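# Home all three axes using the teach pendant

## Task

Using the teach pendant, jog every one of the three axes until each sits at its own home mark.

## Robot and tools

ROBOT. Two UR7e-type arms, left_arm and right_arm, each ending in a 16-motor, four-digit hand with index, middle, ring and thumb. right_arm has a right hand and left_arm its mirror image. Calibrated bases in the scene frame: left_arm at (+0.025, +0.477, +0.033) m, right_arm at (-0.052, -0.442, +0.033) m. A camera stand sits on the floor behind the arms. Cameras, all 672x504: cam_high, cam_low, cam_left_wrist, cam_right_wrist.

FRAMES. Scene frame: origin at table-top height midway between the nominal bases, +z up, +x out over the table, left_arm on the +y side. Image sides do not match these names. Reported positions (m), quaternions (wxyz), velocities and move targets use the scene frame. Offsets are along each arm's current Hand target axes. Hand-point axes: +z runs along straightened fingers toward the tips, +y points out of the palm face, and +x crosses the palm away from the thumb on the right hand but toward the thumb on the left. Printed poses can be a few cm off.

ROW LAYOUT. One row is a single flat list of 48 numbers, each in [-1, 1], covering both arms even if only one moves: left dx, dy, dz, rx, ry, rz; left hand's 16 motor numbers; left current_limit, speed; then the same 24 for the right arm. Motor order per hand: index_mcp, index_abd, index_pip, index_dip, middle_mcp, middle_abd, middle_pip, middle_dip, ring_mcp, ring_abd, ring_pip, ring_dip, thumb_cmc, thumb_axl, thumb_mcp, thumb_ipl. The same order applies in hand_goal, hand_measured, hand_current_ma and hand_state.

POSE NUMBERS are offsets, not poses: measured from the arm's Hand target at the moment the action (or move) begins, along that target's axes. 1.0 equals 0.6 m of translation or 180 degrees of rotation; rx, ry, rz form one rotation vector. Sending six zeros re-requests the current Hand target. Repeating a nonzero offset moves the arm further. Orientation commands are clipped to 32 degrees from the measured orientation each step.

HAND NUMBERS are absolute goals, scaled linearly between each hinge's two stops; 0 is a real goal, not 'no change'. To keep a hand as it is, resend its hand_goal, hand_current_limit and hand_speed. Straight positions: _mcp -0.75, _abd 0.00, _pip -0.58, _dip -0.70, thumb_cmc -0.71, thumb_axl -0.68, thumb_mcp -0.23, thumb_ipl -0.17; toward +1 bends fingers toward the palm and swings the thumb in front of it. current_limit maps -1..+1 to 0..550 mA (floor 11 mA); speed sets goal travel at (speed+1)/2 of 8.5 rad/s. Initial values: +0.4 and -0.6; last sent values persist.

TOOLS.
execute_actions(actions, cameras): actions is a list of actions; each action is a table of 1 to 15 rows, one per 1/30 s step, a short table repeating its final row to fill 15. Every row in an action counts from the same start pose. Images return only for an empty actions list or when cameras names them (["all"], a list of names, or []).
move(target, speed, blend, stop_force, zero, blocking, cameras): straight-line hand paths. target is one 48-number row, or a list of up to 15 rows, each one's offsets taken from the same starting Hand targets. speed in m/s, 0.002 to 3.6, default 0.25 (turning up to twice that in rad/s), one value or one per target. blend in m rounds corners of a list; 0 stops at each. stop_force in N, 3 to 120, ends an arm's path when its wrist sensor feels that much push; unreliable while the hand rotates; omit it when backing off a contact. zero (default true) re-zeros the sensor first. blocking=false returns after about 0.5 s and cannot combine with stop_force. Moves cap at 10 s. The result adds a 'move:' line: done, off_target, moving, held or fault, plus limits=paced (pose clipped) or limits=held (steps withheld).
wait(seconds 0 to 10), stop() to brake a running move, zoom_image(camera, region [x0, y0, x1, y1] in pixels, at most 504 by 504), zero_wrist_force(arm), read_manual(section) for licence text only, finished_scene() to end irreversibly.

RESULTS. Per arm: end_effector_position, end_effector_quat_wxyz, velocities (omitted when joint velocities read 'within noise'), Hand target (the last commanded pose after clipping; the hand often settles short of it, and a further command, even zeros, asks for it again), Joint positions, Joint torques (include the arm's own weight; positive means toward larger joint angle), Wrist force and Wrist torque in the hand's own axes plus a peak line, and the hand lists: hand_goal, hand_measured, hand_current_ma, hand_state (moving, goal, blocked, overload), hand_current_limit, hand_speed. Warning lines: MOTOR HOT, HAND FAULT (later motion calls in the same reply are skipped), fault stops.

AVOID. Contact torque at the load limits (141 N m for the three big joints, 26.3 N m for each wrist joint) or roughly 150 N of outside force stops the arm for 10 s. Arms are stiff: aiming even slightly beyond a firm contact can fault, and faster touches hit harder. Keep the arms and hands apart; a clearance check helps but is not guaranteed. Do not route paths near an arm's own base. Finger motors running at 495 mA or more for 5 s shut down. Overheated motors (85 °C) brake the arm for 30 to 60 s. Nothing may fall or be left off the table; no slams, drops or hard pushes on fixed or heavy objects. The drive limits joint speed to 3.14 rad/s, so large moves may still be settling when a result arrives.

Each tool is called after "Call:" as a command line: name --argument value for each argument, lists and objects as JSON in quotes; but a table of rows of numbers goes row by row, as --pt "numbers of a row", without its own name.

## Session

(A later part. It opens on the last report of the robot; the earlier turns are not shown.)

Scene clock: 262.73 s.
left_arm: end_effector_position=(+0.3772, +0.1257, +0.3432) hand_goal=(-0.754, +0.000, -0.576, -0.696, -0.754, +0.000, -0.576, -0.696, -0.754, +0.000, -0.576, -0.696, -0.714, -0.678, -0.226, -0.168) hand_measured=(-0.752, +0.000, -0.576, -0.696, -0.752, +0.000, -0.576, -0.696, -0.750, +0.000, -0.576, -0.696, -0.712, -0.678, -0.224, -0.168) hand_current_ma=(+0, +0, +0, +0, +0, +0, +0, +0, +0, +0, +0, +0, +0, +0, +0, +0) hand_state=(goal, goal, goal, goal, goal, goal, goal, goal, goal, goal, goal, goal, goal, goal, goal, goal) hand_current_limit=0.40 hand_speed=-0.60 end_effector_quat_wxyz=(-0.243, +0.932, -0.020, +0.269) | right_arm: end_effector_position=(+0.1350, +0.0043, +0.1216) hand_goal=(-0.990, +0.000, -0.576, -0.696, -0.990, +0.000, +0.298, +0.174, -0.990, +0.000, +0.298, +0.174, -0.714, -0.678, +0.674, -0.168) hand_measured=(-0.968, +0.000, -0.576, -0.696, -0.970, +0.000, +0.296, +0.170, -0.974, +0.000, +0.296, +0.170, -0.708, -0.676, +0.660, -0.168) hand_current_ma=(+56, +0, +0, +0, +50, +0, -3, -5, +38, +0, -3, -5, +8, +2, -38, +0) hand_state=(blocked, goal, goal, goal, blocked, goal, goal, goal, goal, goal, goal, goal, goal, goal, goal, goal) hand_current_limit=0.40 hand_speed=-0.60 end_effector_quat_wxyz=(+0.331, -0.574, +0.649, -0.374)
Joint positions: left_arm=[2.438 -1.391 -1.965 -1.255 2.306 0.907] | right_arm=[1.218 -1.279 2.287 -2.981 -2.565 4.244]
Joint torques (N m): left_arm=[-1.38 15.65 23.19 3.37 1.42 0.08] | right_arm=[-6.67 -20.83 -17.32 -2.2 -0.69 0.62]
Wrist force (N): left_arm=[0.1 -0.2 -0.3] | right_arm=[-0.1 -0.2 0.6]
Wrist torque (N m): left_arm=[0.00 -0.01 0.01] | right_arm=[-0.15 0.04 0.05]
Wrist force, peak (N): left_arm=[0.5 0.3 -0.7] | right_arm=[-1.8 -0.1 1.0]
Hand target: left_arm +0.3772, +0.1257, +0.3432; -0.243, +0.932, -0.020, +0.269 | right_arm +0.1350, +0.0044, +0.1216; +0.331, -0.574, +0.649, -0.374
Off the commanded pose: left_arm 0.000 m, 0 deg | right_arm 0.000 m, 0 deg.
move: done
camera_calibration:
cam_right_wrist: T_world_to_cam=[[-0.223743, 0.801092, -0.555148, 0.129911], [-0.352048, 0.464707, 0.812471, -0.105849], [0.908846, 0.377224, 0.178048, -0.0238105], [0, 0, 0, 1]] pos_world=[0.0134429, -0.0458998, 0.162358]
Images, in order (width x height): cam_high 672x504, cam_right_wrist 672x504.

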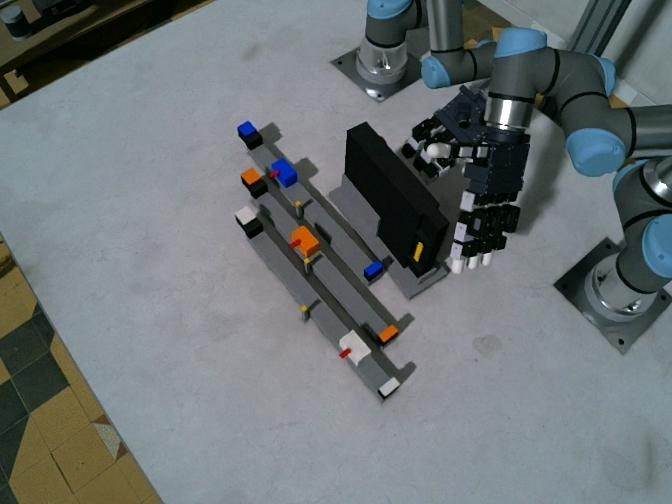

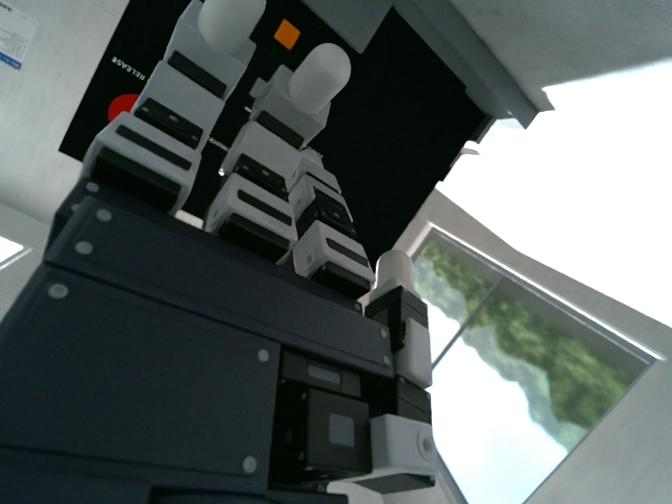

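Call:
move --target '[0,0,0,0,0,0,-0.754,0,-0.576,-0.696,-0.754,0,-0.576,-0.696,-0.754,0,-0.576,-0.696,-0.714,-0.678,-0.226,-0.168,0.4,-0.6,0,-0.0417,0.0722,0,0,0,-0.99,0,-0.576,-0.696,-0.99,0,0.299,0.174,-0.99,0,0.299,0.174,-0.714,-0.678,0.674,-0.168,0.4,-0.6]' --speed 0.02 --stop_force 5 --cameras '["cam_right_wrist"]'

Call:
move --target '[0,0,0,0,0,0,-0.754,0,-0.576,-0.696,-0.754,0,-0.576,-0.696,-0.754,0,-0.576,-0.696,-0.714,-0.678,-0.226,-0.168,0.4,-0.6,0,0.0417,-0.0722,0,0,0,-0.99,0,-0.576,-0.696,-0.99,0,0.299,0.174,-0.99,0,0.299,0.174,-0.714,-0.678,0.674,-0.168,0.4,-0.6]' --speed 0.08 --cameras '["cam_right_wrist"]'

Scene clock: 279.17 s.
left_arm: end_effector_position=(+0.3772, +0.1257, +0.3432) hand_goal=(-0.754, +0.000, -0.576, -0.696, -0.754, +0.000, -0.576, -0.696, -0.754, +0.000, -0.576, -0.696, -0.714, -0.678, -0.226, -0.168) hand_measured=(-0.752, +0.000, -0.576, -0.696, -0.752, +0.000, -0.576, -0.696, -0.750, +0.000, -0.576, -0.696, -0.712, -0.678, -0.224, -0.168) hand_current_ma=(+0, +0, +0, +0, +0, +0, +0, +0, +0, +0, +0, +0, +0, +0, +0, +0) hand_state=(goal, goal, goal, goal, goal, goal, goal, goal, goal, goal, goal, goal, goal, goal, goal, goal) hand_current_limit=0.40 hand_speed=-0.60 end_effector_quat_wxyz=(-0.243, +0.932, -0.020, +0.269) | right_arm: end_effector_position=(+0.1640, +0.0008, +0.1216) hand_goal=(-0.990, +0.000, -0.576, -0.696, -0.990, +0.000, +0.298, +0.174, -0.990, +0.000, +0.298, +0.174, -0.714, -0.678, +0.674, -0.168) hand_measured=(-0.970, +0.000, -0.572, -0.696, -0.970, +0.000, +0.296, +0.170, -0.974, +0.000, +0.296, +0.170, -0.708, -0.676, +0.660, -0.168) hand_current_ma=(+45, +0, +5, +0, +50, +0, -3, -5, +38, +0, -2, -5, +8, +2, -38, +0) hand_state=(goal, goal, goal, goal, blocked, goal, goal, goal, goal, goal, goal, goal, goal, goal, goal, goal) hand_current_limit=0.40 hand_speed=-0.60 end_effector_quat_wxyz=(+0.331, -0.574, +0.649, -0.374)
Joint positions: left_arm=[2.438 -1.391 -1.965 -1.255 2.306 0.907] | right_arm=[1.152 -1.253 2.283 -3.093 -2.537 4.136]
Joint torques (N m): left_arm=[-0.51 14.38 23.26 3.23 1.37 0.27] | right_arm=[-4.62 -37.98 -2.65 -4.55 -1.93 -2.42]
Wrist force (N): left_arm=[-0.2 0.3 -0.4] | right_arm=[0.0 1.1 -3.3]
Wrist torque (N m): left_arm=[0.07 0.03 -0.03] | right_arm=[0.16 -0.07 0.01]
Wrist force, peak (N): left_arm=[0.5 0.0 -0.6] | right_arm=[0.4 0.8 -4.7]
Hand target: left_arm +0.3772, +0.1257, +0.3432; -0.243, +0.932, -0.020, +0.269 | right_arm +0.1640, +0.0008, +0.1216; +0.331, -0.574, +0.649, -0.374 (not the last commanded pose)
Off the commanded pose: left_arm 0.000 m, 0 deg | right_arm 0.021 m, 0 deg.
move: contact (right_arm)
camera_calibration:
cam_right_wrist: T_world_to_cam=[[-0.223651, 0.801097, -0.555179, 0.139149], [-0.352018, 0.464769, 0.812449, -0.0939263], [0.90888, 0.377138, 0.178055, -0.0488356], [0, 0, 0, 1]] pos_world=[0.0424428, -0.0493999, 0.162258]
Images, in order (width x height): cam_right_wrist 672x504.

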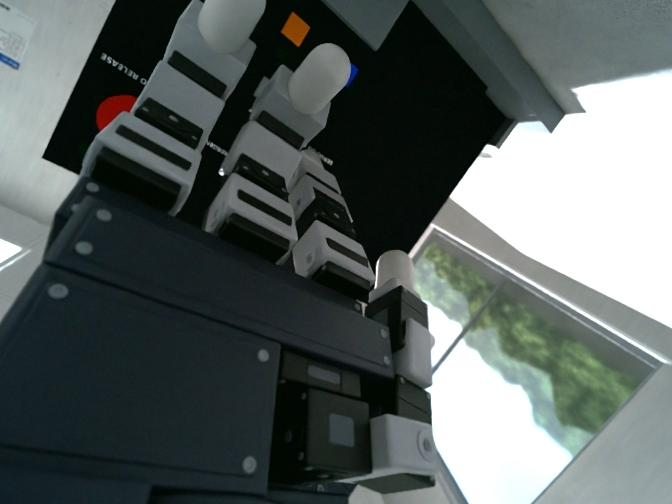

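Scene clock: 280.23 s.
left_arm: end_effector_position=(+0.3772, +0.1257, +0.3432) hand_goal=(-0.754, +0.000, -0.576, -0.696, -0.754, +0.000, -0.576, -0.696, -0.754, +0.000, -0.576, -0.696, -0.714, -0.678, -0.226, -0.168) hand_measured=(-0.752, +0.000, -0.576, -0.696, -0.752, +0.000, -0.576, -0.696, -0.750, +0.000, -0.576, -0.696, -0.712, -0.678, -0.224, -0.168) hand_current_ma=(+0, +0, +0, +0, +0, +0, +0, +0, +0, +0, +0, +0, +0, +0, +0, +0) hand_state=(goal, goal, goal, goal, goal, goal, goal, goal, goal, goal, goal, goal, goal, goal, goal, goal) hand_current_limit=0.40 hand_speed=-0.60 end_effector_quat_wxyz=(-0.243, +0.932, -0.020, +0.269) | right_arm: end_effector_position=(+0.1144, +0.0069, +0.1218) hand_goal=(-0.990, +0.000, -0.576, -0.696, -0.990, +0.000, +0.298, +0.174, -0.990, +0.000, +0.298, +0.174, -0.714, -0.678, +0.674, -0.168) hand_measured=(-0.970, +0.000, -0.572, -0.696, -0.970, +0.000, +0.296, +0.170, -0.974, +0.000, +0.296, +0.170, -0.708, -0.676, +0.660, -0.168) hand_current_ma=(+45, +0, +5, +0, +49, +0, -2, -4, +37, +0, -2, -5, +8, +2, -38, +0) hand_state=(goal, goal, goal, goal, blocked, goal, goal, goal, goal, goal, goal, goal, goal, goal, goal, goal) hand_current_limit=0.40 hand_speed=-0.60 end_effector_quat_wxyz=(+0.331, -0.574, +0.649, -0.374)
Joint positions: left_arm=[2.438 -1.391 -1.965 -1.255 2.306 0.907] | right_arm=[1.266 -1.298 2.285 -2.89 -2.583 4.327]
Joint torques (N m): left_arm=[-1.09 14.85 22.48 3.36 1.53 0.07] | right_arm=[-0.2 -21.68 -17.33 -3.14 -0.1 -0.67]
Wrist force (N): left_arm=[0.2 -0.1 -0.1] | right_arm=[-0.1 -0.2 0.6]
Wrist torque (N m): left_arm=[-0.01 -0.01 0.01] | right_arm=[-0.14 0.03 0.10]
Wrist force, peak (N): left_arm=[0.2 0.1 -0.7] | right_arm=[-0.2 2.1 -2.8]
Hand target: left_arm +0.3772, +0.1257, +0.3432; -0.243, +0.932, -0.020, +0.269 | right_arm +0.1143, +0.0069, +0.1217; +0.331, -0.574, +0.649, -0.374
Off the commanded pose: left_arm 0.000 m, 0 deg | right_arm 0.000 m, 0 deg.
move: done
camera_calibration:
cam_right_wrist: T_world_to_cam=[[-0.22359, 0.801191, -0.555067, 0.123267], [-0.35214, 0.464617, 0.812483, -0.114397], [0.908848, 0.377125, 0.178248, -0.00612309], [0, 0, 0, 1]] pos_world=[-0.00715754, -0.0433003, 0.162458]
Images, in order (width x height): cam_right_wrist 672x504.

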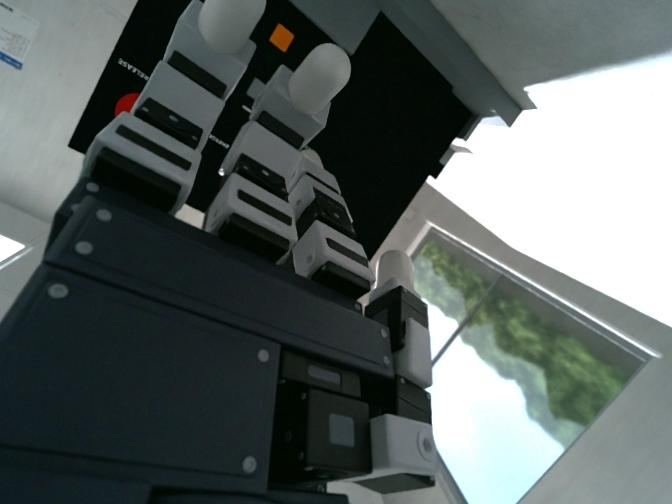

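Call:
move --target '[0,0,0,0,0,0,-0.754,0,-0.576,-0.696,-0.754,0,-0.576,-0.696,-0.754,0,-0.576,-0.696,-0.714,-0.678,-0.226,-0.168,0.4,-0.6,0.2005,-0.004,0.007,0,0,0,-0.99,0,-0.576,-0.696,-0.99,0,0.299,0.174,-0.99,0,0.299,0.174,-0.714,-0.678,0.674,-0.168,0.4,-0.6]' --speed 0.2 --cameras '["cam_right_wrist"]'

Call:
zoom_image --camera "cam_right_wrist" --region '[240, 40, 480, 280]'

Scene clock: 284.80 s.
left_arm: end_effector_position=(+0.3772, +0.1257, +0.3432) hand_goal=(-0.754, +0.000, -0.576, -0.696, -0.754, +0.000, -0.576, -0.696, -0.754, +0.000, -0.576, -0.696, -0.714, -0.678, -0.226, -0.168) hand_measured=(-0.752, +0.000, -0.576, -0.696, -0.752, +0.000, -0.576, -0.696, -0.750, +0.000, -0.576, -0.696, -0.712, -0.678, -0.224, -0.168) hand_current_ma=(+0, +0, +0, +0, +0, +0, +0, +0, +0, +0, +0, +0, +0, +0, +0, +0) hand_state=(goal, goal, goal, goal, goal, goal, goal, goal, goal, goal, goal, goal, goal, goal, goal, goal) hand_current_limit=0.40 hand_speed=-0.60 end_effector_quat_wxyz=(-0.243, +0.932, -0.020, +0.269) | right_arm: end_effector_position=(+0.1046, -0.1130, +0.1216) hand_goal=(-0.990, +0.000, -0.576, -0.696, -0.990, +0.000, +0.298, +0.174, -0.990, +0.000, +0.298, +0.174, -0.714, -0.678, +0.674, -0.168) hand_measured=(-0.970, +0.000, -0.572, -0.696, -0.970, +0.000, +0.296, +0.170, -0.974, +0.000, +0.296, +0.170, -0.708, -0.676, +0.660, -0.168) hand_current_ma=(+45, +0, +5, +0, +49, +0, -2, -4, +37, +0, -2, -5, +8, +2, -38, +0) hand_state=(goal, goal, goal, goal, blocked, goal, goal, goal, goal, goal, goal, goal, goal, goal, goal, goal) hand_current_limit=0.40 hand_speed=-0.60 end_effector_quat_wxyz=(+0.331, -0.574, +0.649, -0.374)
Joint positions: left_arm=[2.438 -1.391 -1.965 -1.255 2.306 0.907] | right_arm=[1.171 -1.48 2.604 -3.161 -2.545 4.166]
Joint torques (N m): left_arm=[-1.55 14.7 23.17 3.34 1.62 0.29] | right_arm=[2.8 -24.95 -3.64 -2.44 -2.68 1.79]
Wrist force (N): left_arm=[-0.1 0.3 0.2] | right_arm=[-0.1 0.2 0.8]
Wrist torque (N m): left_arm=[0.02 0.01 -0.01] | right_arm=[-0.11 0.02 0.07]
Wrist force, peak (N): left_arm=[0.3 -0.1 -0.6] | right_arm=[2.1 -0.1 0.9]
Hand target: left_arm +0.3772, +0.1257, +0.3432; -0.243, +0.932, -0.020, +0.269 | right_arm +0.1046, -0.1131, +0.1215; +0.331, -0.574, +0.649, -0.374
Off the commanded pose: left_arm 0.000 m, 0 deg | right_arm 0.000 m, 0 deg.
move: done
camera_calibration:
cam_right_wrist: T_world_to_cam=[[-0.223671, 0.801123, -0.555134, 0.217048], [-0.352006, 0.464725, 0.812479, -0.061922], [0.90888, 0.377138, 0.178054, 0.0479793], [0, 0, 0, 1]] pos_world=[-0.0168571, -0.1632, 0.162258]
Images, in order (width x height): cam_right_wrist 672x504.

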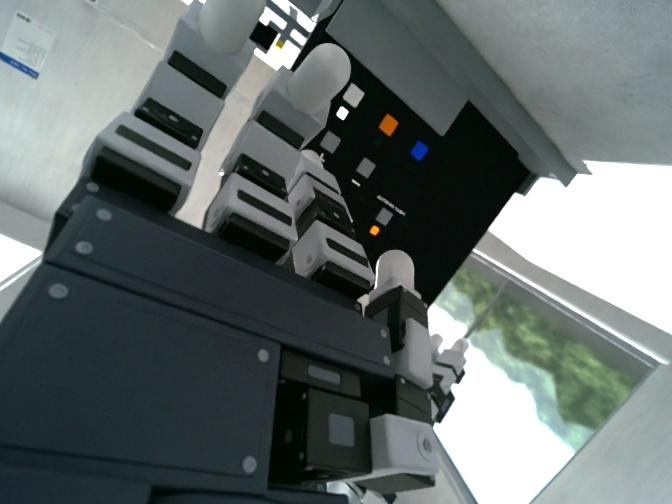

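Scaled by 2.100 from the camera's 672x504 image, which has a finer 960x720 frame.

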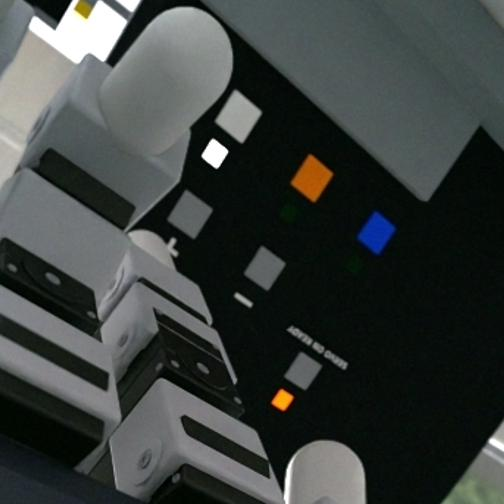

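Call:
execute_actions --actions '[]' --cameras '["cam_low", "cam_high", "cam_left_wrist"]'

Call:
zoom_image --camera "cam_low" --region '[380, 10, 540, 190]'

Call:
zoom_image --camera "cam_high" --region '[400, 90, 540, 290]'

Scene clock: 331.93 s.
left_arm: end_effector_position=(+0.3772, +0.1257, +0.3432) hand_goal=(-0.754, +0.000, -0.576, -0.696, -0.754, +0.000, -0.576, -0.696, -0.754, +0.000, -0.576, -0.696, -0.714, -0.678, -0.226, -0.168) hand_measured=(-0.752, +0.000, -0.576, -0.696, -0.752, +0.000, -0.576, -0.696, -0.750, +0.000, -0.576, -0.696, -0.712, -0.678, -0.224, -0.168) hand_current_ma=(+0, +0, +0, +0, +0, +0, +0, +0, +0, +0, +0, +0, +0, +0, +0, +0) hand_state=(goal, goal, goal, goal, goal, goal, goal, goal, goal, goal, goal, goal, goal, goal, goal, goal) hand_current_limit=0.40 hand_speed=-0.60 end_effector_quat_wxyz=(-0.243, +0.932, -0.020, +0.269) | right_arm: end_effector_position=(+0.1046, -0.1131, +0.1215) hand_goal=(-0.990, +0.000, -0.576, -0.696, -0.990, +0.000, +0.298, +0.174, -0.990, +0.000, +0.298, +0.174, -0.714, -0.678, +0.674, -0.168) hand_measured=(-0.970, +0.000, -0.572, -0.696, -0.970, +0.000, +0.296, +0.170, -0.974, +0.000, +0.296, +0.170, -0.708, -0.676, +0.660, -0.168) hand_current_ma=(+45, +0, +5, +0, +49, +0, -2, -4, +37, +0, -2, -5, +8, +2, -38, +0) hand_state=(goal, goal, goal, goal, blocked, goal, goal, goal, goal, goal, goal, goal, goal, goal, goal, goal) hand_current_limit=0.40 hand_speed=-0.60 end_effector_quat_wxyz=(+0.331, -0.574, +0.649, -0.374)
Joint positions: left_arm=[2.438 -1.391 -1.965 -1.255 2.306 0.907] | right_arm=[1.171 -1.48 2.604 -3.162 -2.545 4.166]
Joint velocities: within noise
Joint torques (N m): left_arm=[-1.05 15.43 23.93 3.3 1.44 0.41] | right_arm=[7.05 -26.49 -0.47 -4.94 -2.63 -2.62]
Wrist force (N): left_arm=[0.1 0.2 -0.4] | right_arm=[0.1 -0.1 0.7]
Wrist torque (N m): left_arm=[0.07 -0.03 0.00] | right_arm=[-0.15 0.00 0.07]
Wrist force, peak (N): left_arm=[0.2 0.0 -0.8] | right_arm=[0.4 -0.1 1.1]
Hand target: left_arm +0.3772, +0.1257, +0.3432; -0.243, +0.932, -0.020, +0.269 | right_arm +0.1046, -0.1131, +0.1215; +0.331, -0.574, +0.649, -0.374
Off the commanded pose: left_arm 0.000 m, 0 deg | right_arm 0.000 m, 0 deg.
Images, in order (width x height): cam_high 672x504, cam_low 672x504, cam_left_wrist 672x504.

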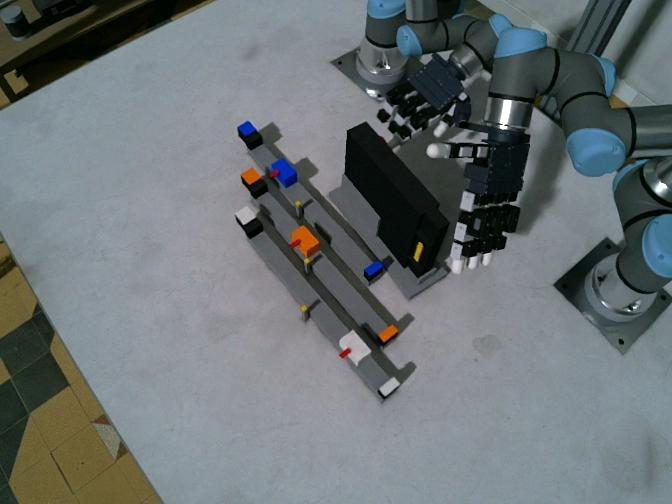

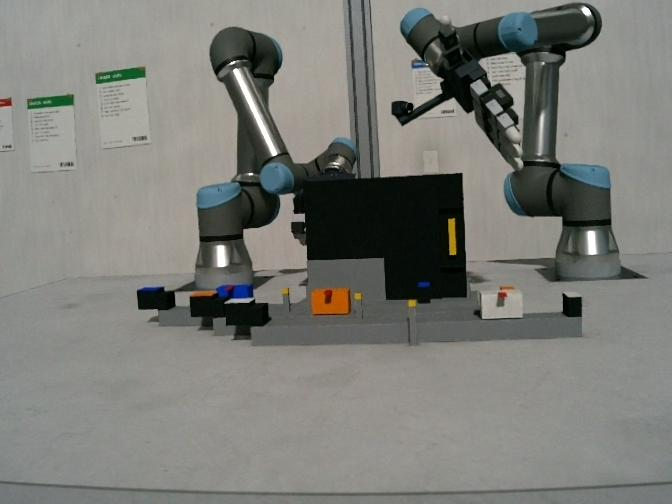

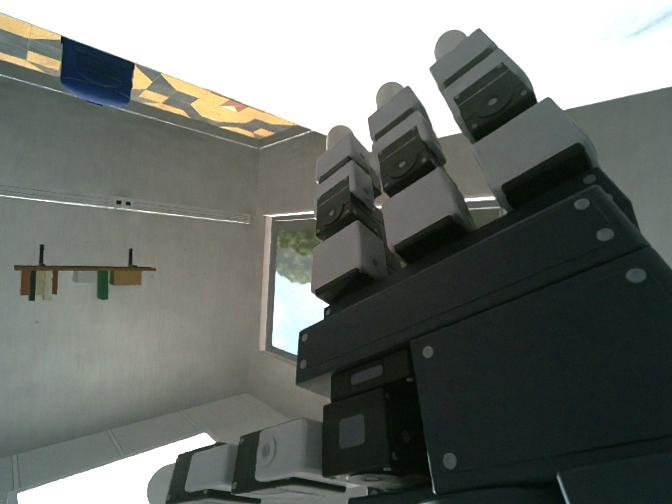

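Scaled by 2.800 from the camera's 672x504 image, which has a finer 960x720 frame.

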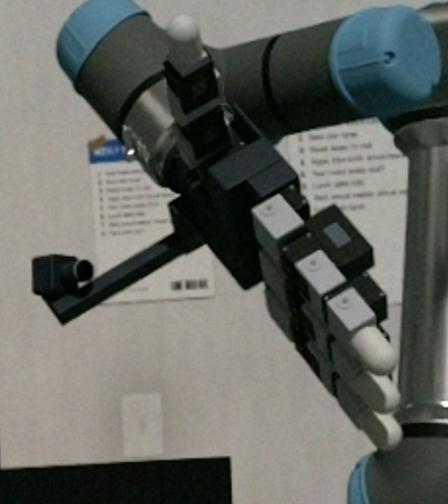

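Scaled by 2.520 from the camera's 672x504 image, which has a finer 960x720 frame.

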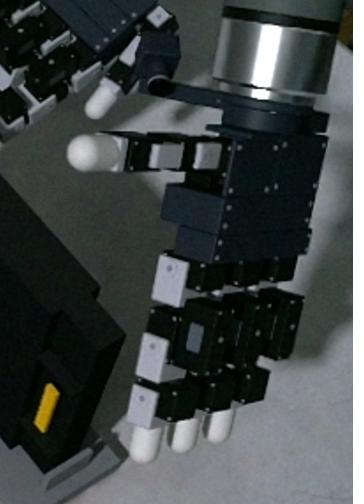

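Call:
move --pt "0.217 -0.1493 0.0648 -0.1964 -0.0664 0.253 -0.754 0 -0.576 -0.696 -0.754 0 -0.576 -0.696 -0.754 0 -0.576 -0.696 -0.714 -0.678 -0.226 -0.168 0.4 -0.6 0.1509 -0.055 0 -0.055 0.0956 0.0669 -0.99 0 -0.576 -0.696 -0.99 0 0.299 0.174 -0.99 0 0.299 0.174 -0.714 -0.678 -0.226 -0.168 0.4 -0.6" --pt "0.1697 -0.0078 0.216 -0.3927 -0.1327 0.506 0.068 0 -0.576 -0.696 0.205 0 0.737 -0.116 0.205 0 0.737 -0.116 -0.714 -0.678 -0.226 -0.168 0.4 -0.6 0.1509 -0.055 0 -0.055 0.0956 0.0669 -0.99 0 -0.576 -0.696 -0.99 0 0.299 0.174 -0.99 0 0.299 0.174 -0.714 -0.678 -0.226 -0.168 0.4 -0.6" --speed 0.2 --blend '[0.04, 0]' --cameras '["all"]'

Scene clock: 392.17 s.
left_arm: end_effector_position=(+0.5300, +0.1700, +0.2998) hand_goal=(+0.068, +0.000, -0.576, -0.696, +0.204, +0.000, +0.736, -0.116, +0.204, +0.000, +0.736, -0.116, -0.714, -0.678, -0.226, -0.168) hand_measured=(+0.048, +0.000, -0.576, -0.696, +0.186, +0.000, +0.734, -0.118, +0.184, +0.000, +0.734, -0.118, -0.716, -0.678, -0.224, -0.168) hand_current_ma=(-12, +0, +0, +0, -9, +0, +0, +0, -10, +0, +0, +0, +0, +0, +0, +0) hand_state=(blocked, goal, goal, goal, goal, goal, goal, goal, goal, goal, goal, goal, goal, goal, goal, goal) hand_current_limit=0.40 hand_speed=-0.60 end_effector_quat_wxyz=(+0.172, +0.640, -0.723, -0.194) | right_arm: end_effector_position=(+0.1100, -0.2050, +0.1500) hand_goal=(-0.990, +0.000, -0.576, -0.696, -0.990, +0.000, +0.298, +0.174, -0.990, +0.000, +0.298, +0.174, -0.714, -0.678, -0.226, -0.168) hand_measured=(-0.970, +0.000, -0.572, -0.696, -0.970, +0.000, +0.296, +0.170, -0.974, +0.000, +0.296, +0.170, -0.708, -0.676, -0.218, -0.168) hand_current_ma=(+45, +0, +5, +0, +48, +0, -2, -4, +36, +0, -2, -5, +8, +2, +18, +0) hand_state=(goal, goal, goal, goal, blocked, goal, goal, goal, goal, goal, goal, goal, goal, goal, goal, goal) hand_current_limit=0.40 hand_speed=-0.60 end_effector_quat_wxyz=(+0.217, -0.467, +0.777, -0.361)
Joint positions: left_arm=[2.945 -2.259 -0.93 -2.045 1.511 3.04] | right_arm=[0.927 -1.955 2.636 -2.454 -2.424 4.446]
Joint torques (N m): left_arm=[9.15 39.22 28.01 -1.59 -1.92 1.59] | right_arm=[7.78 4.76 -29.06 -4.56 -2.63 -2.17]
Wrist force (N): left_arm=[-0.2 0.0 -0.1] | right_arm=[0.1 -0.7 0.2]
Wrist torque (N m): left_arm=[0.02 0.07 0.01] | right_arm=[-0.16 -0.02 0.04]
Wrist force, peak (N): left_arm=[-0.6 0.9 -0.8] | right_arm=[0.5 0.3 1.1]
Hand target: left_arm +0.5299, +0.1700, +0.2998; -0.172, -0.640, +0.723, +0.194 | right_arm +0.1100, -0.2050, +0.1500; +0.217, -0.467, +0.777, -0.361
Off the commanded pose: left_arm 0.000 m, 0 deg | right_arm 0.000 m, 0 deg.
move: done
camera_calibration:
cam_left_wrist: T_world_to_cam=[[0.665327, 0.672121, -0.32495, -0.399295], [0.742837, -0.552643, 0.377862, -0.461251], [0.0743876, -0.492787, -0.866965, 0.423586], [0, 0, 0, 1]] pos_world=[0.576787, 0.222205, 0.411772]
cam_right_wrist: T_world_to_cam=[[-0.003364, 0.870736, -0.49174, 0.28827], [-0.0317137, 0.491403, 0.870355, -0.0788957], [0.999491, 0.0185228, 0.0259612, 0.0120795], [0, 0, 0, 1]] pos_world=[-0.0136057, -0.212461, 0.210107]

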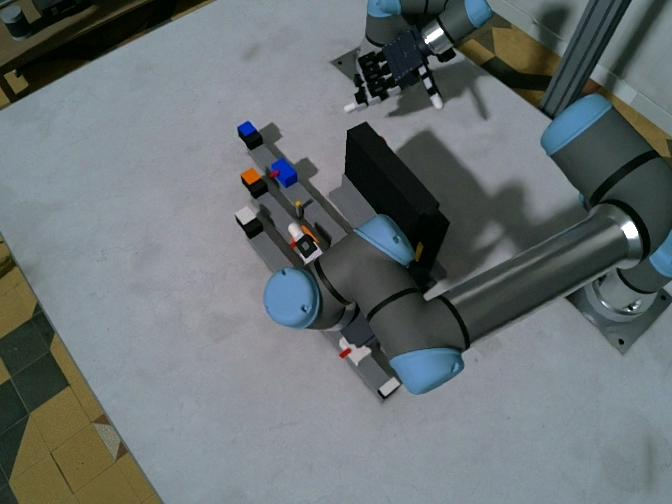

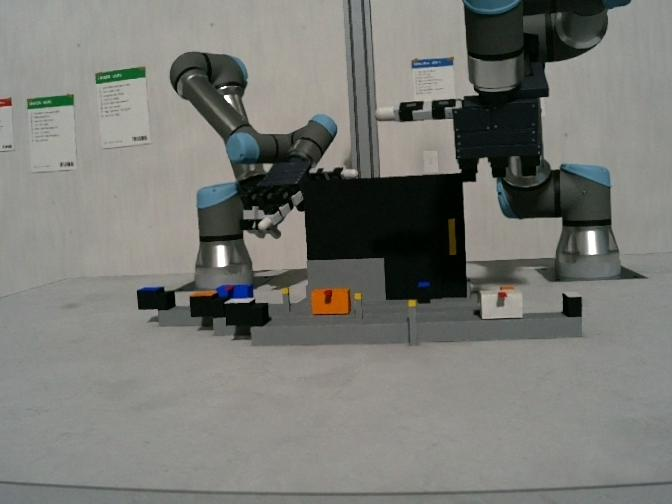

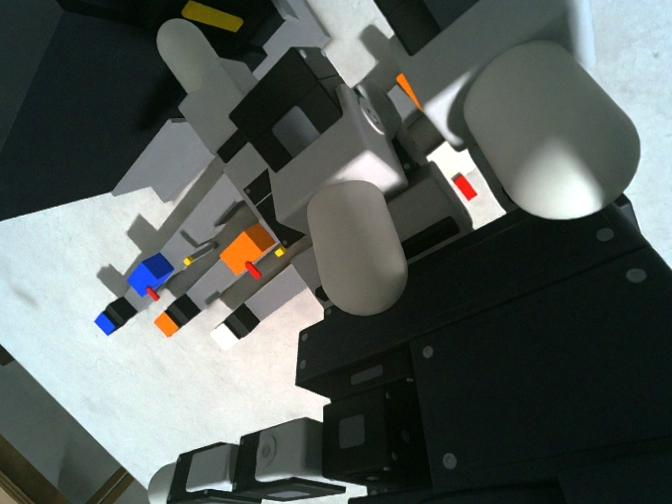

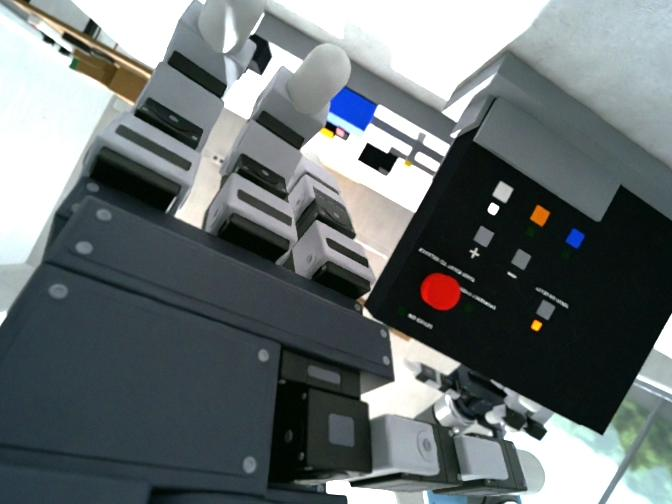

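Call:
zoom_image --camera "cam_left_wrist" --region '[80, 0, 330, 200]'

Call:
zoom_image --camera "cam_right_wrist" --region '[370, 230, 570, 380]'

Scaled by 2.016 from the camera's 672x504 image, which has a finer 960x720 frame.

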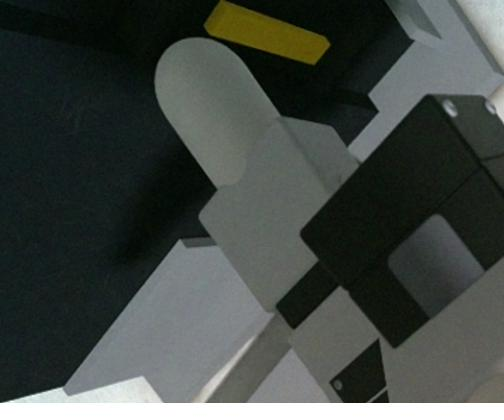

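Scaled by 2.520 from the camera's 672x504 image, which has a finer 960x720 frame.

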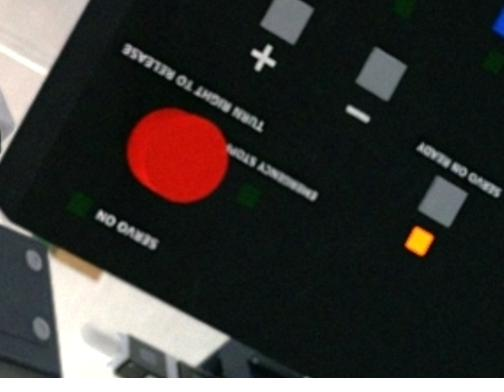

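Call:
move --target '[0.0695,-0.0557,0.2433,0,0,0,0.068,0,-0.576,-0.696,0.205,0,0.737,-0.116,0.205,0,0.737,-0.116,-0.714,-0.678,-0.226,-0.168,0.4,-0.6,0,0,0,0,0,0,-0.99,0,-0.576,-0.696,-0.99,0,0.299,0.174,-0.99,0,0.299,0.174,-0.714,-0.678,-0.226,-0.168,0.4,-0.6]' --speed 0.1 --cameras '["cam_left_wrist", "cam_high", "cam_low"]'

Call:
zoom_image --camera "cam_left_wrist" --region '[80, 0, 330, 200]'

Scene clock: 408.10 s.
left_arm: end_effector_position=(+0.4810, +0.1337, +0.1567) hand_goal=(+0.068, +0.000, -0.576, -0.696, +0.204, +0.000, +0.736, -0.116, +0.204, +0.000, +0.736, -0.116, -0.714, -0.678, -0.226, -0.168) hand_measured=(+0.048, +0.000, -0.576, -0.696, +0.188, +0.000, +0.734, -0.118, +0.186, +0.000, +0.734, -0.118, -0.716, -0.678, -0.224, -0.168) hand_current_ma=(-11, +0, +0, +0, -8, +0, +0, +0, -9, +0, +0, +0, +0, +0, +0, +0) hand_state=(goal, goal, goal, goal, goal, goal, goal, goal, goal, goal, goal, goal, goal, goal, goal, goal) hand_current_limit=0.40 hand_speed=-0.60 end_effector_quat_wxyz=(+0.172, +0.640, -0.723, -0.194) | right_arm: end_effector_position=(+0.1100, -0.2050, +0.1500) hand_goal=(-0.990, +0.000, -0.576, -0.696, -0.990, +0.000, +0.298, +0.174, -0.990, +0.000, +0.298, +0.174, -0.714, -0.678, -0.226, -0.168) hand_measured=(-0.970, +0.000, -0.572, -0.696, -0.970, +0.000, +0.296, +0.170, -0.974, +0.000, +0.296, +0.170, -0.708, -0.676, -0.218, -0.168) hand_current_ma=(+45, +0, +5, +0, +48, +0, -2, -4, +36, +0, -2, -5, +8, +2, +18, +0) hand_state=(goal, goal, goal, goal, blocked, goal, goal, goal, goal, goal, goal, goal, goal, goal, goal, goal) hand_current_limit=0.40 hand_speed=-0.60 end_effector_quat_wxyz=(+0.217, -0.467, +0.777, -0.361)
Joint positions: left_arm=[2.879 -2.272 -1.286 -1.672 1.479 2.983] | right_arm=[0.927 -1.955 2.636 -2.454 -2.424 4.446]
Joint torques (N m): left_arm=[8.57 59.75 19.56 -0.43 1.68 1.66] | right_arm=[7.8 5.29 -29.37 -4.46 -2.59 -2.3]
Wrist force (N): left_arm=[-0.6 -0.2 0.1] | right_arm=[0.5 -0.7 0.1]
Wrist torque (N m): left_arm=[0.00 0.13 -0.01] | right_arm=[-0.15 -0.06 0.07]
Wrist force, peak (N): left_arm=[-0.9 0.0 -1.1] | right_arm=[0.1 -1.2 -0.4]
Hand target: left_arm +0.4811, +0.1338, +0.1567; -0.172, -0.640, +0.723, +0.194 | right_arm +0.1100, -0.2050, +0.1500; +0.217, -0.467, +0.777, -0.361
Off the commanded pose: left_arm 0.000 m, 0 deg | right_arm 0.000 m, 0 deg.
move: done
camera_calibration:
cam_left_wrist: T_world_to_cam=[[0.665264, 0.67211, -0.325103, -0.388853], [0.742913, -0.55265, 0.377701, -0.390854], [0.074188, -0.492794, -0.866977, 0.285432], [0, 0, 0, 1]] pos_world=[0.527885, 0.186005, 0.268672]
Images, in order (width x height): cam_high 672x504, cam_low 672x504, cam_left_wrist 672x504.

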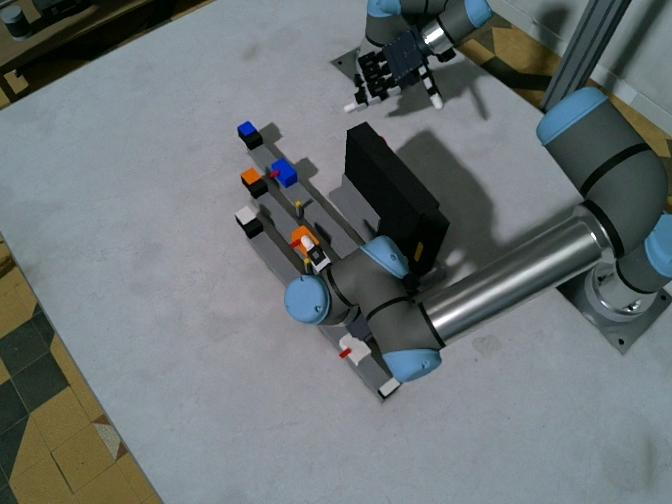

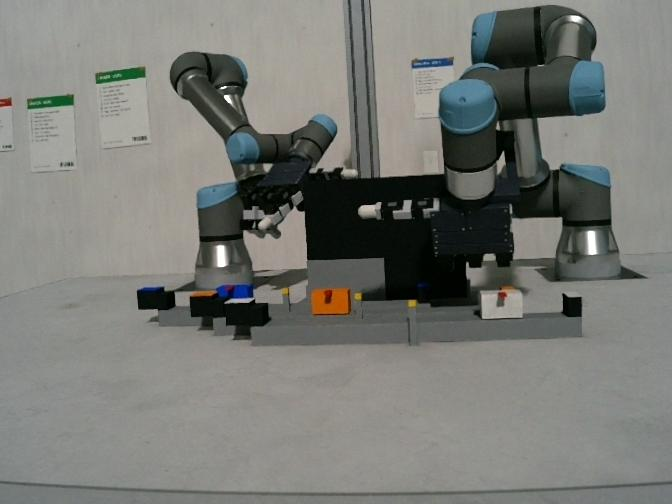

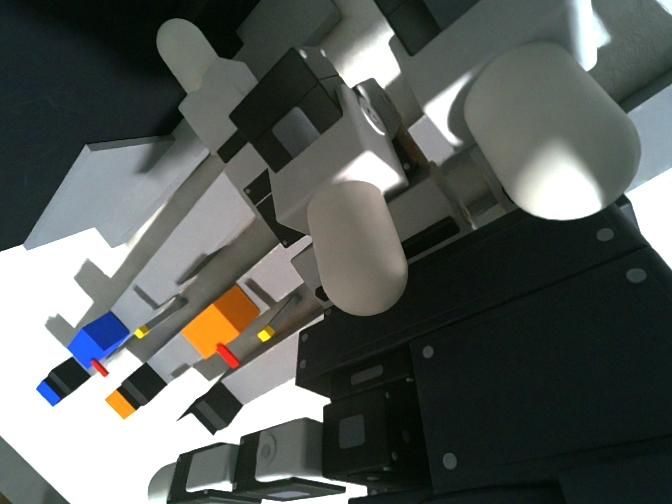

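Scaled by 2.016 from the camera's 672x504 image, which has a finer 960x720 frame.

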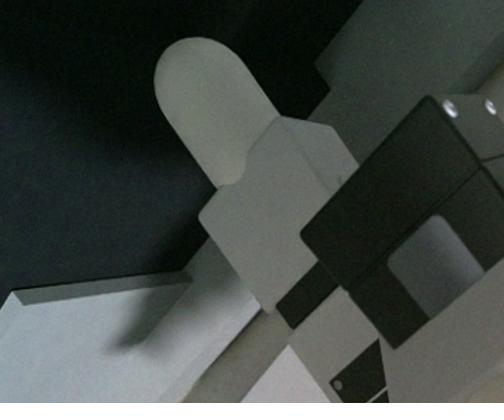

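Call:
move --target '[0,0.065,0.0375,0,0,0,0.068,0,-0.576,-0.696,0.205,0,0.737,-0.116,0.205,0,0.737,-0.116,-0.714,-0.678,-0.226,-0.168,0.4,-0.6,0,0,0,0,0,0,-0.99,0,-0.576,-0.696,-0.99,0,0.299,0.174,-0.99,0,0.299,0.174,-0.714,-0.678,-0.226,-0.168,0.4,-0.6]' --speed 0.01 --stop_force 3 --cameras '["cam_left_wrist", "cam_right_wrist", "cam_high"]'

Call:
zoom_image --camera "cam_right_wrist" --region '[370, 230, 570, 380]'

Scene clock: 415.77 s.
left_arm: end_effector_position=(+0.4552, +0.1370, +0.1568) hand_goal=(+0.068, +0.000, -0.576, -0.696, +0.204, +0.000, +0.736, -0.116, +0.204, +0.000, +0.736, -0.116, -0.714, -0.678, -0.226, -0.168) hand_measured=(+0.048, +0.000, -0.576, -0.696, +0.188, +0.000, +0.734, -0.118, +0.186, +0.000, +0.734, -0.118, -0.716, -0.678, -0.224, -0.168) hand_current_ma=(-11, +0, +0, +0, -8, +0, +0, +0, -9, +0, +0, +0, +0, +0, +0, +0) hand_state=(goal, goal, goal, goal, goal, goal, goal, goal, goal, goal, goal, goal, goal, goal, goal, goal) hand_current_limit=0.40 hand_speed=-0.60 end_effector_quat_wxyz=(+0.172, +0.640, -0.723, -0.194) | right_arm: end_effector_position=(+0.1100, -0.2050, +0.1500) hand_goal=(-0.990, +0.000, -0.576, -0.696, -0.990, +0.000, +0.298, +0.174, -0.990, +0.000, +0.298, +0.174, -0.714, -0.678, -0.226, -0.168) hand_measured=(-0.970, +0.000, -0.572, -0.696, -0.970, +0.000, +0.296, +0.170, -0.974, +0.000, +0.296, +0.170, -0.708, -0.676, -0.218, -0.168) hand_current_ma=(+45, +0, +5, +0, +48, +0, -2, -4, +36, +0, -2, -5, +8, +2, +18, +0) hand_state=(goal, goal, goal, goal, blocked, goal, goal, goal, goal, goal, goal, goal, goal, goal, goal, goal) hand_current_limit=0.40 hand_speed=-0.60 end_effector_quat_wxyz=(+0.217, -0.467, +0.777, -0.361)
Joint positions: left_arm=[2.873 -2.217 -1.381 -1.63 1.476 2.977] | right_arm=[0.927 -1.955 2.636 -2.454 -2.424 4.446]
Joint torques (N m): left_arm=[7.63 34.89 15.68 -2.09 1.67 1.52] | right_arm=[6.75 5.9 -28.48 -4.71 -2.6 -2.32]
Wrist force (N): left_arm=[-0.4 -2.5 -2.1] | right_arm=[0.2 -0.9 0.1]
Wrist torque (N m): left_arm=[0.01 0.13 -0.02] | right_arm=[-0.16 -0.02 0.05]
Wrist force, peak (N): left_arm=[-0.2 -3.0 -2.2] | right_arm=[0.1 -1.2 0.0]
Hand target: left_arm +0.4552, +0.1370, +0.1568; -0.172, -0.640, +0.723, +0.194 (not the last commanded pose) | right_arm +0.1100, -0.2050, +0.1500; +0.217, -0.467, +0.777, -0.361
Off the commanded pose: left_arm 0.019 m, 0 deg | right_arm 0.000 m, 0 deg.
move: contact (left_arm)
camera_calibration:
cam_left_wrist: T_world_to_cam=[[0.665327, 0.672121, -0.32495, -0.373817], [0.742837, -0.552643, 0.377862, -0.36989], [0.0743876, -0.492787, -0.866965, 0.288912], [0, 0, 0, 1]] pos_world=[0.501987, 0.189205, 0.268772]
cam_right_wrist: T_world_to_cam=[[-0.003364, 0.870736, -0.49174, 0.28827], [-0.0317137, 0.491403, 0.870355, -0.0788957], [0.999491, 0.0185228, 0.0259612, 0.0120795], [0, 0, 0, 1]] pos_world=[-0.0136057, -0.212461, 0.210107]
Images, in order (width x height): cam_high 672x504, cam_left_wrist 672x504, cam_right_wrist 672x504.

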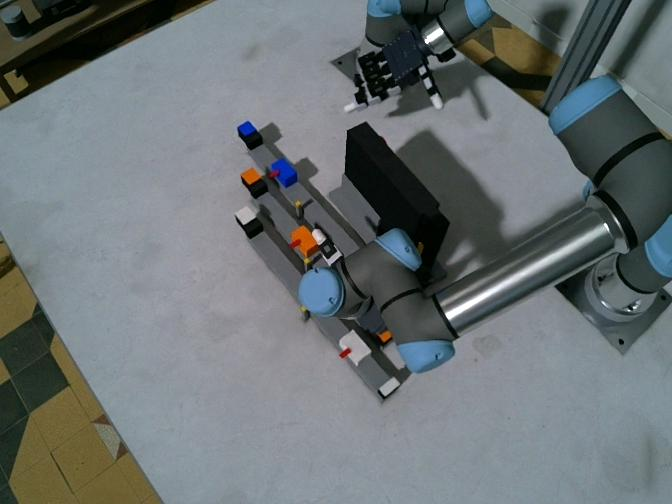

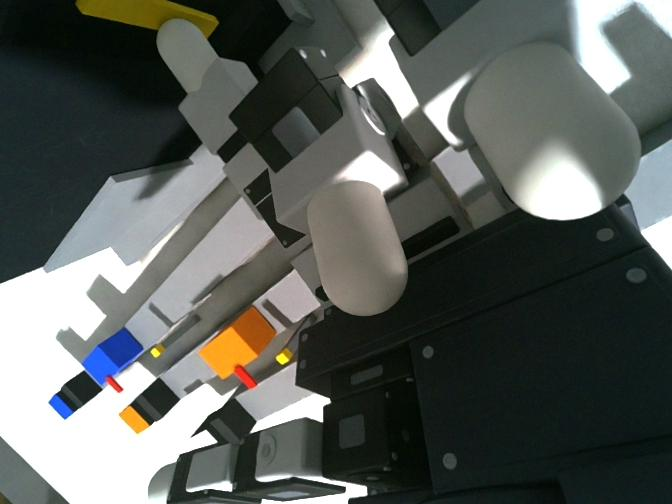

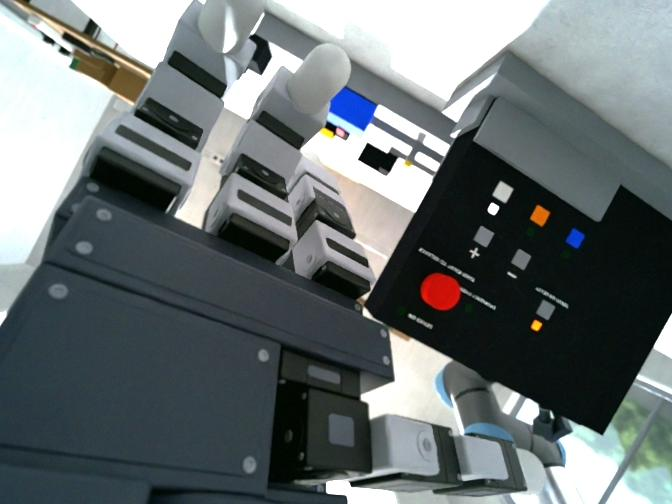

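Scaled by 2.520 from the camera's 672x504 image, which has a finer 960x720 frame.

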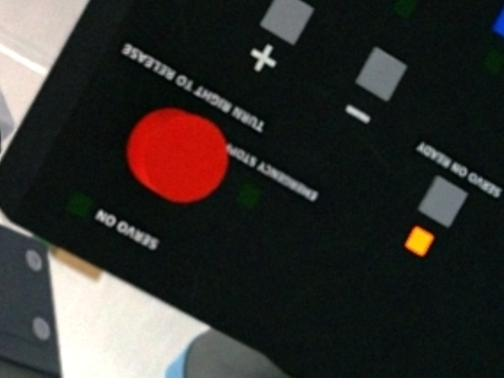

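Call:
move --target '[0,0.00144,0.00083,0,0,0,0.068,0,-0.576,-0.696,0.205,0,0.737,-0.116,0.205,0,0.737,-0.116,-0.714,-0.678,-0.226,-0.168,0.4,-0.6,0,0,0,0,0,0,-0.99,0,-0.576,-0.696,-0.99,0,0.299,0.174,-0.99,0,0.299,0.174,-0.714,-0.678,-0.226,-0.168,0.4,-0.6]' --speed 0.01 --cameras '["cam_right_wrist"]'

Call:
zoom_image --camera "cam_right_wrist" --region '[370, 230, 570, 380]'

Call:
move --target '[0,0.00144,0.00083,0,0,0,0.068,0,-0.576,-0.696,0.205,0,0.737,-0.116,0.205,0,0.737,-0.116,-0.714,-0.678,-0.226,-0.168,0.4,-0.6,0,0,0,0,0,0,-0.99,0,-0.576,-0.696,-0.99,0,0.299,0.174,-0.99,0,0.299,0.174,-0.714,-0.678,-0.226,-0.168,0.4,-0.6]' --speed 0.01 --cameras '["cam_right_wrist"]'

Call:
zoom_image --camera "cam_right_wrist" --region '[370, 230, 570, 380]'

Scene clock: 423.10 s.
left_arm: end_effector_position=(+0.4542, +0.1372, +0.1567) hand_goal=(+0.068, +0.000, -0.576, -0.696, +0.204, +0.000, +0.736, -0.116, +0.204, +0.000, +0.736, -0.116, -0.714, -0.678, -0.226, -0.168) hand_measured=(+0.048, +0.000, -0.578, -0.696, +0.188, +0.000, +0.734, -0.118, +0.186, +0.000, +0.734, -0.118, -0.716, -0.678, -0.224, -0.168) hand_current_ma=(-10, +0, +0, +0, -8, +0, +0, +0, -9, +0, +0, +0, +0, +0, +0, +0) hand_state=(goal, goal, goal, goal, goal, goal, goal, goal, goal, goal, goal, goal, goal, goal, goal, goal) hand_current_limit=0.40 hand_speed=-0.60 end_effector_quat_wxyz=(+0.172, +0.640, -0.723, -0.194) | right_arm: end_effector_position=(+0.1100, -0.2050, +0.1500) hand_goal=(-0.990, +0.000, -0.576, -0.696, -0.990, +0.000, +0.298, +0.174, -0.990, +0.000, +0.298, +0.174, -0.714, -0.678, -0.226, -0.168) hand_measured=(-0.970, +0.000, -0.572, -0.696, -0.970, +0.000, +0.296, +0.170, -0.974, +0.000, +0.296, +0.170, -0.708, -0.676, -0.218, -0.168) hand_current_ma=(+45, +0, +5, +0, +48, +0, -2, -4, +36, +0, -2, -5, +8, +2, +18, +0) hand_state=(goal, goal, goal, goal, blocked, goal, goal, goal, goal, goal, goal, goal, goal, goal, goal, goal) hand_current_limit=0.40 hand_speed=-0.60 end_effector_quat_wxyz=(+0.217, -0.467, +0.777, -0.361)
Joint positions: left_arm=[2.872 -2.215 -1.384 -1.629 1.475 2.977] | right_arm=[0.927 -1.955 2.636 -2.454 -2.424 4.446]
Joint torques (N m): left_arm=[-12.86 55.41 16.06 3.14 -2.14 -1.56] | right_arm=[7.68 4.51 -28.5 -4.68 -2.36 -2.12]
Wrist force (N): left_arm=[-0.8 -3.1 -0.3] | right_arm=[0.1 -0.7 0.0]
Wrist torque (N m): left_arm=[-0.03 0.14 -0.02] | right_arm=[-0.14 -0.01 0.04]
Wrist force, peak (N): left_arm=[-0.1 -3.8 -1.4] | right_arm=[0.3 -1.0 -0.5]
Hand target: left_arm +0.4542, +0.1371, +0.1568; -0.172, -0.640, +0.723, +0.194 | right_arm +0.1100, -0.2050, +0.1500; +0.217, -0.467, +0.777, -0.361
Off the commanded pose: left_arm 0.000 m, 0 deg | right_arm 0.000 m, 0 deg.
move: done
camera_calibration:
cam_right_wrist: T_world_to_cam=[[-0.003364, 0.870736, -0.49174, 0.28827], [-0.0317137, 0.491403, 0.870355, -0.0788957], [0.999491, 0.0185228, 0.0259612, 0.0120795], [0, 0, 0, 1]] pos_world=[-0.0136057, -0.212461, 0.210107]
Images, in order (width x height): cam_right_wrist 672x504.

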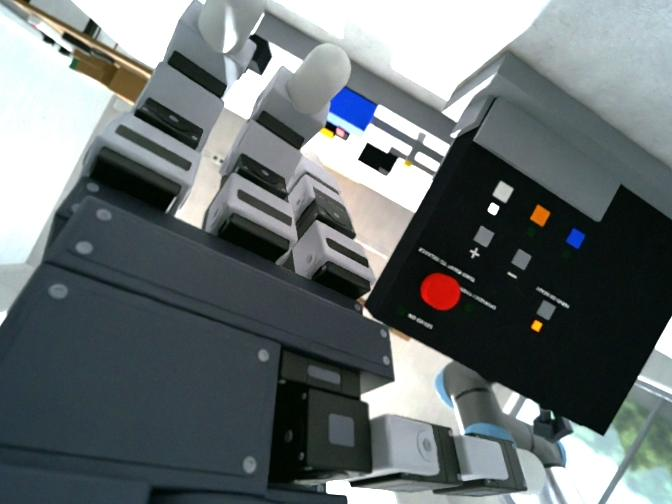

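Scaled by 2.520 from the camera's 672x504 image, which has a finer 960x720 frame.

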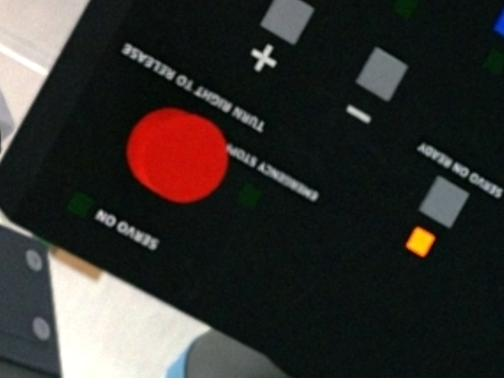

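Scene clock: 423.80 s.
left_arm: end_effector_position=(+0.4532, +0.1372, +0.1568) hand_goal=(+0.068, +0.000, -0.576, -0.696, +0.204, +0.000, +0.736, -0.116, +0.204, +0.000, +0.736, -0.116, -0.714, -0.678, -0.226, -0.168) hand_measured=(+0.048, +0.002, -0.578, -0.696, +0.188, +0.000, +0.734, -0.118, +0.186, +0.000, +0.734, -0.118, -0.716, -0.678, -0.224, -0.168) hand_current_ma=(-10, +0, +0, +0, -8, +0, +0, +0, -9, +0, +0, +0, +0, +0, +0, +0) hand_state=(goal, goal, goal, goal, goal, goal, goal, goal, goal, goal, goal, goal, goal, goal, goal, goal) hand_current_limit=0.40 hand_speed=-0.60 end_effector_quat_wxyz=(+0.172, +0.640, -0.723, -0.194) | right_arm: end_effector_position=(+0.1100, -0.2050, +0.1500) hand_goal=(-0.990, +0.000, -0.576, -0.696, -0.990, +0.000, +0.298, +0.174, -0.990, +0.000, +0.298, +0.174, -0.714, -0.678, -0.226, -0.168) hand_measured=(-0.970, +0.000, -0.572, -0.696, -0.970, +0.000, +0.296, +0.170, -0.974, +0.000, +0.296, +0.170, -0.708, -0.676, -0.218, -0.168) hand_current_ma=(+45, +0, +5, +0, +48, +0, -2, -4, +36, +0, -2, -5, +8, +2, +18, +0) hand_state=(goal, goal, goal, goal, blocked, goal, goal, goal, goal, goal, goal, goal, goal, goal, goal, goal) hand_current_limit=0.40 hand_speed=-0.60 end_effector_quat_wxyz=(+0.217, -0.467, +0.777, -0.361)
Joint positions: left_arm=[2.872 -2.213 -1.388 -1.627 1.475 2.977] | right_arm=[0.927 -1.955 2.636 -2.454 -2.424 4.446]
Joint torques (N m): left_arm=[-12.29 54.35 16.99 3.31 -2.21 -1.28] | right_arm=[6.49 5.24 -28.71 -4.63 -2.36 -2.06]
Wrist force (N): left_arm=[-0.3 -3.0 -1.9] | right_arm=[0.4 -0.6 -0.1]
Wrist torque (N m): left_arm=[-0.04 0.11 0.00] | right_arm=[-0.11 -0.04 0.07]
Wrist force, peak (N): left_arm=[-0.7 -4.1 -0.4] | right_arm=[0.1 -1.0 0.1]
Hand target: left_arm +0.4532, +0.1372, +0.1568; -0.172, -0.640, +0.723, +0.194 | right_arm +0.1100, -0.2050, +0.1500; +0.217, -0.467, +0.777, -0.361
Off the commanded pose: left_arm 0.000 m, 0 deg | right_arm 0.000 m, 0 deg.
move: done
camera_calibration:
cam_right_wrist: T_world_to_cam=[[-0.003364, 0.870736, -0.49174, 0.28827], [-0.0317137, 0.491403, 0.870355, -0.0788957], [0.999491, 0.0185228, 0.0259612, 0.0120795], [0, 0, 0, 1]] pos_world=[-0.0136057, -0.212461, 0.210107]
Images, in order (width x height): cam_right_wrist 672x504.

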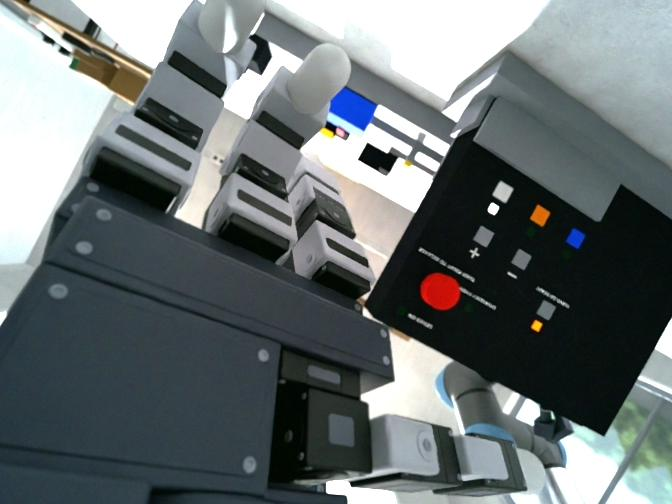

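Scaled by 2.520 from the camera's 672x504 image, which has a finer 960x720 frame.

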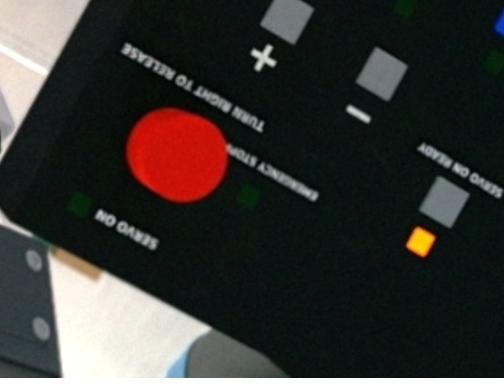

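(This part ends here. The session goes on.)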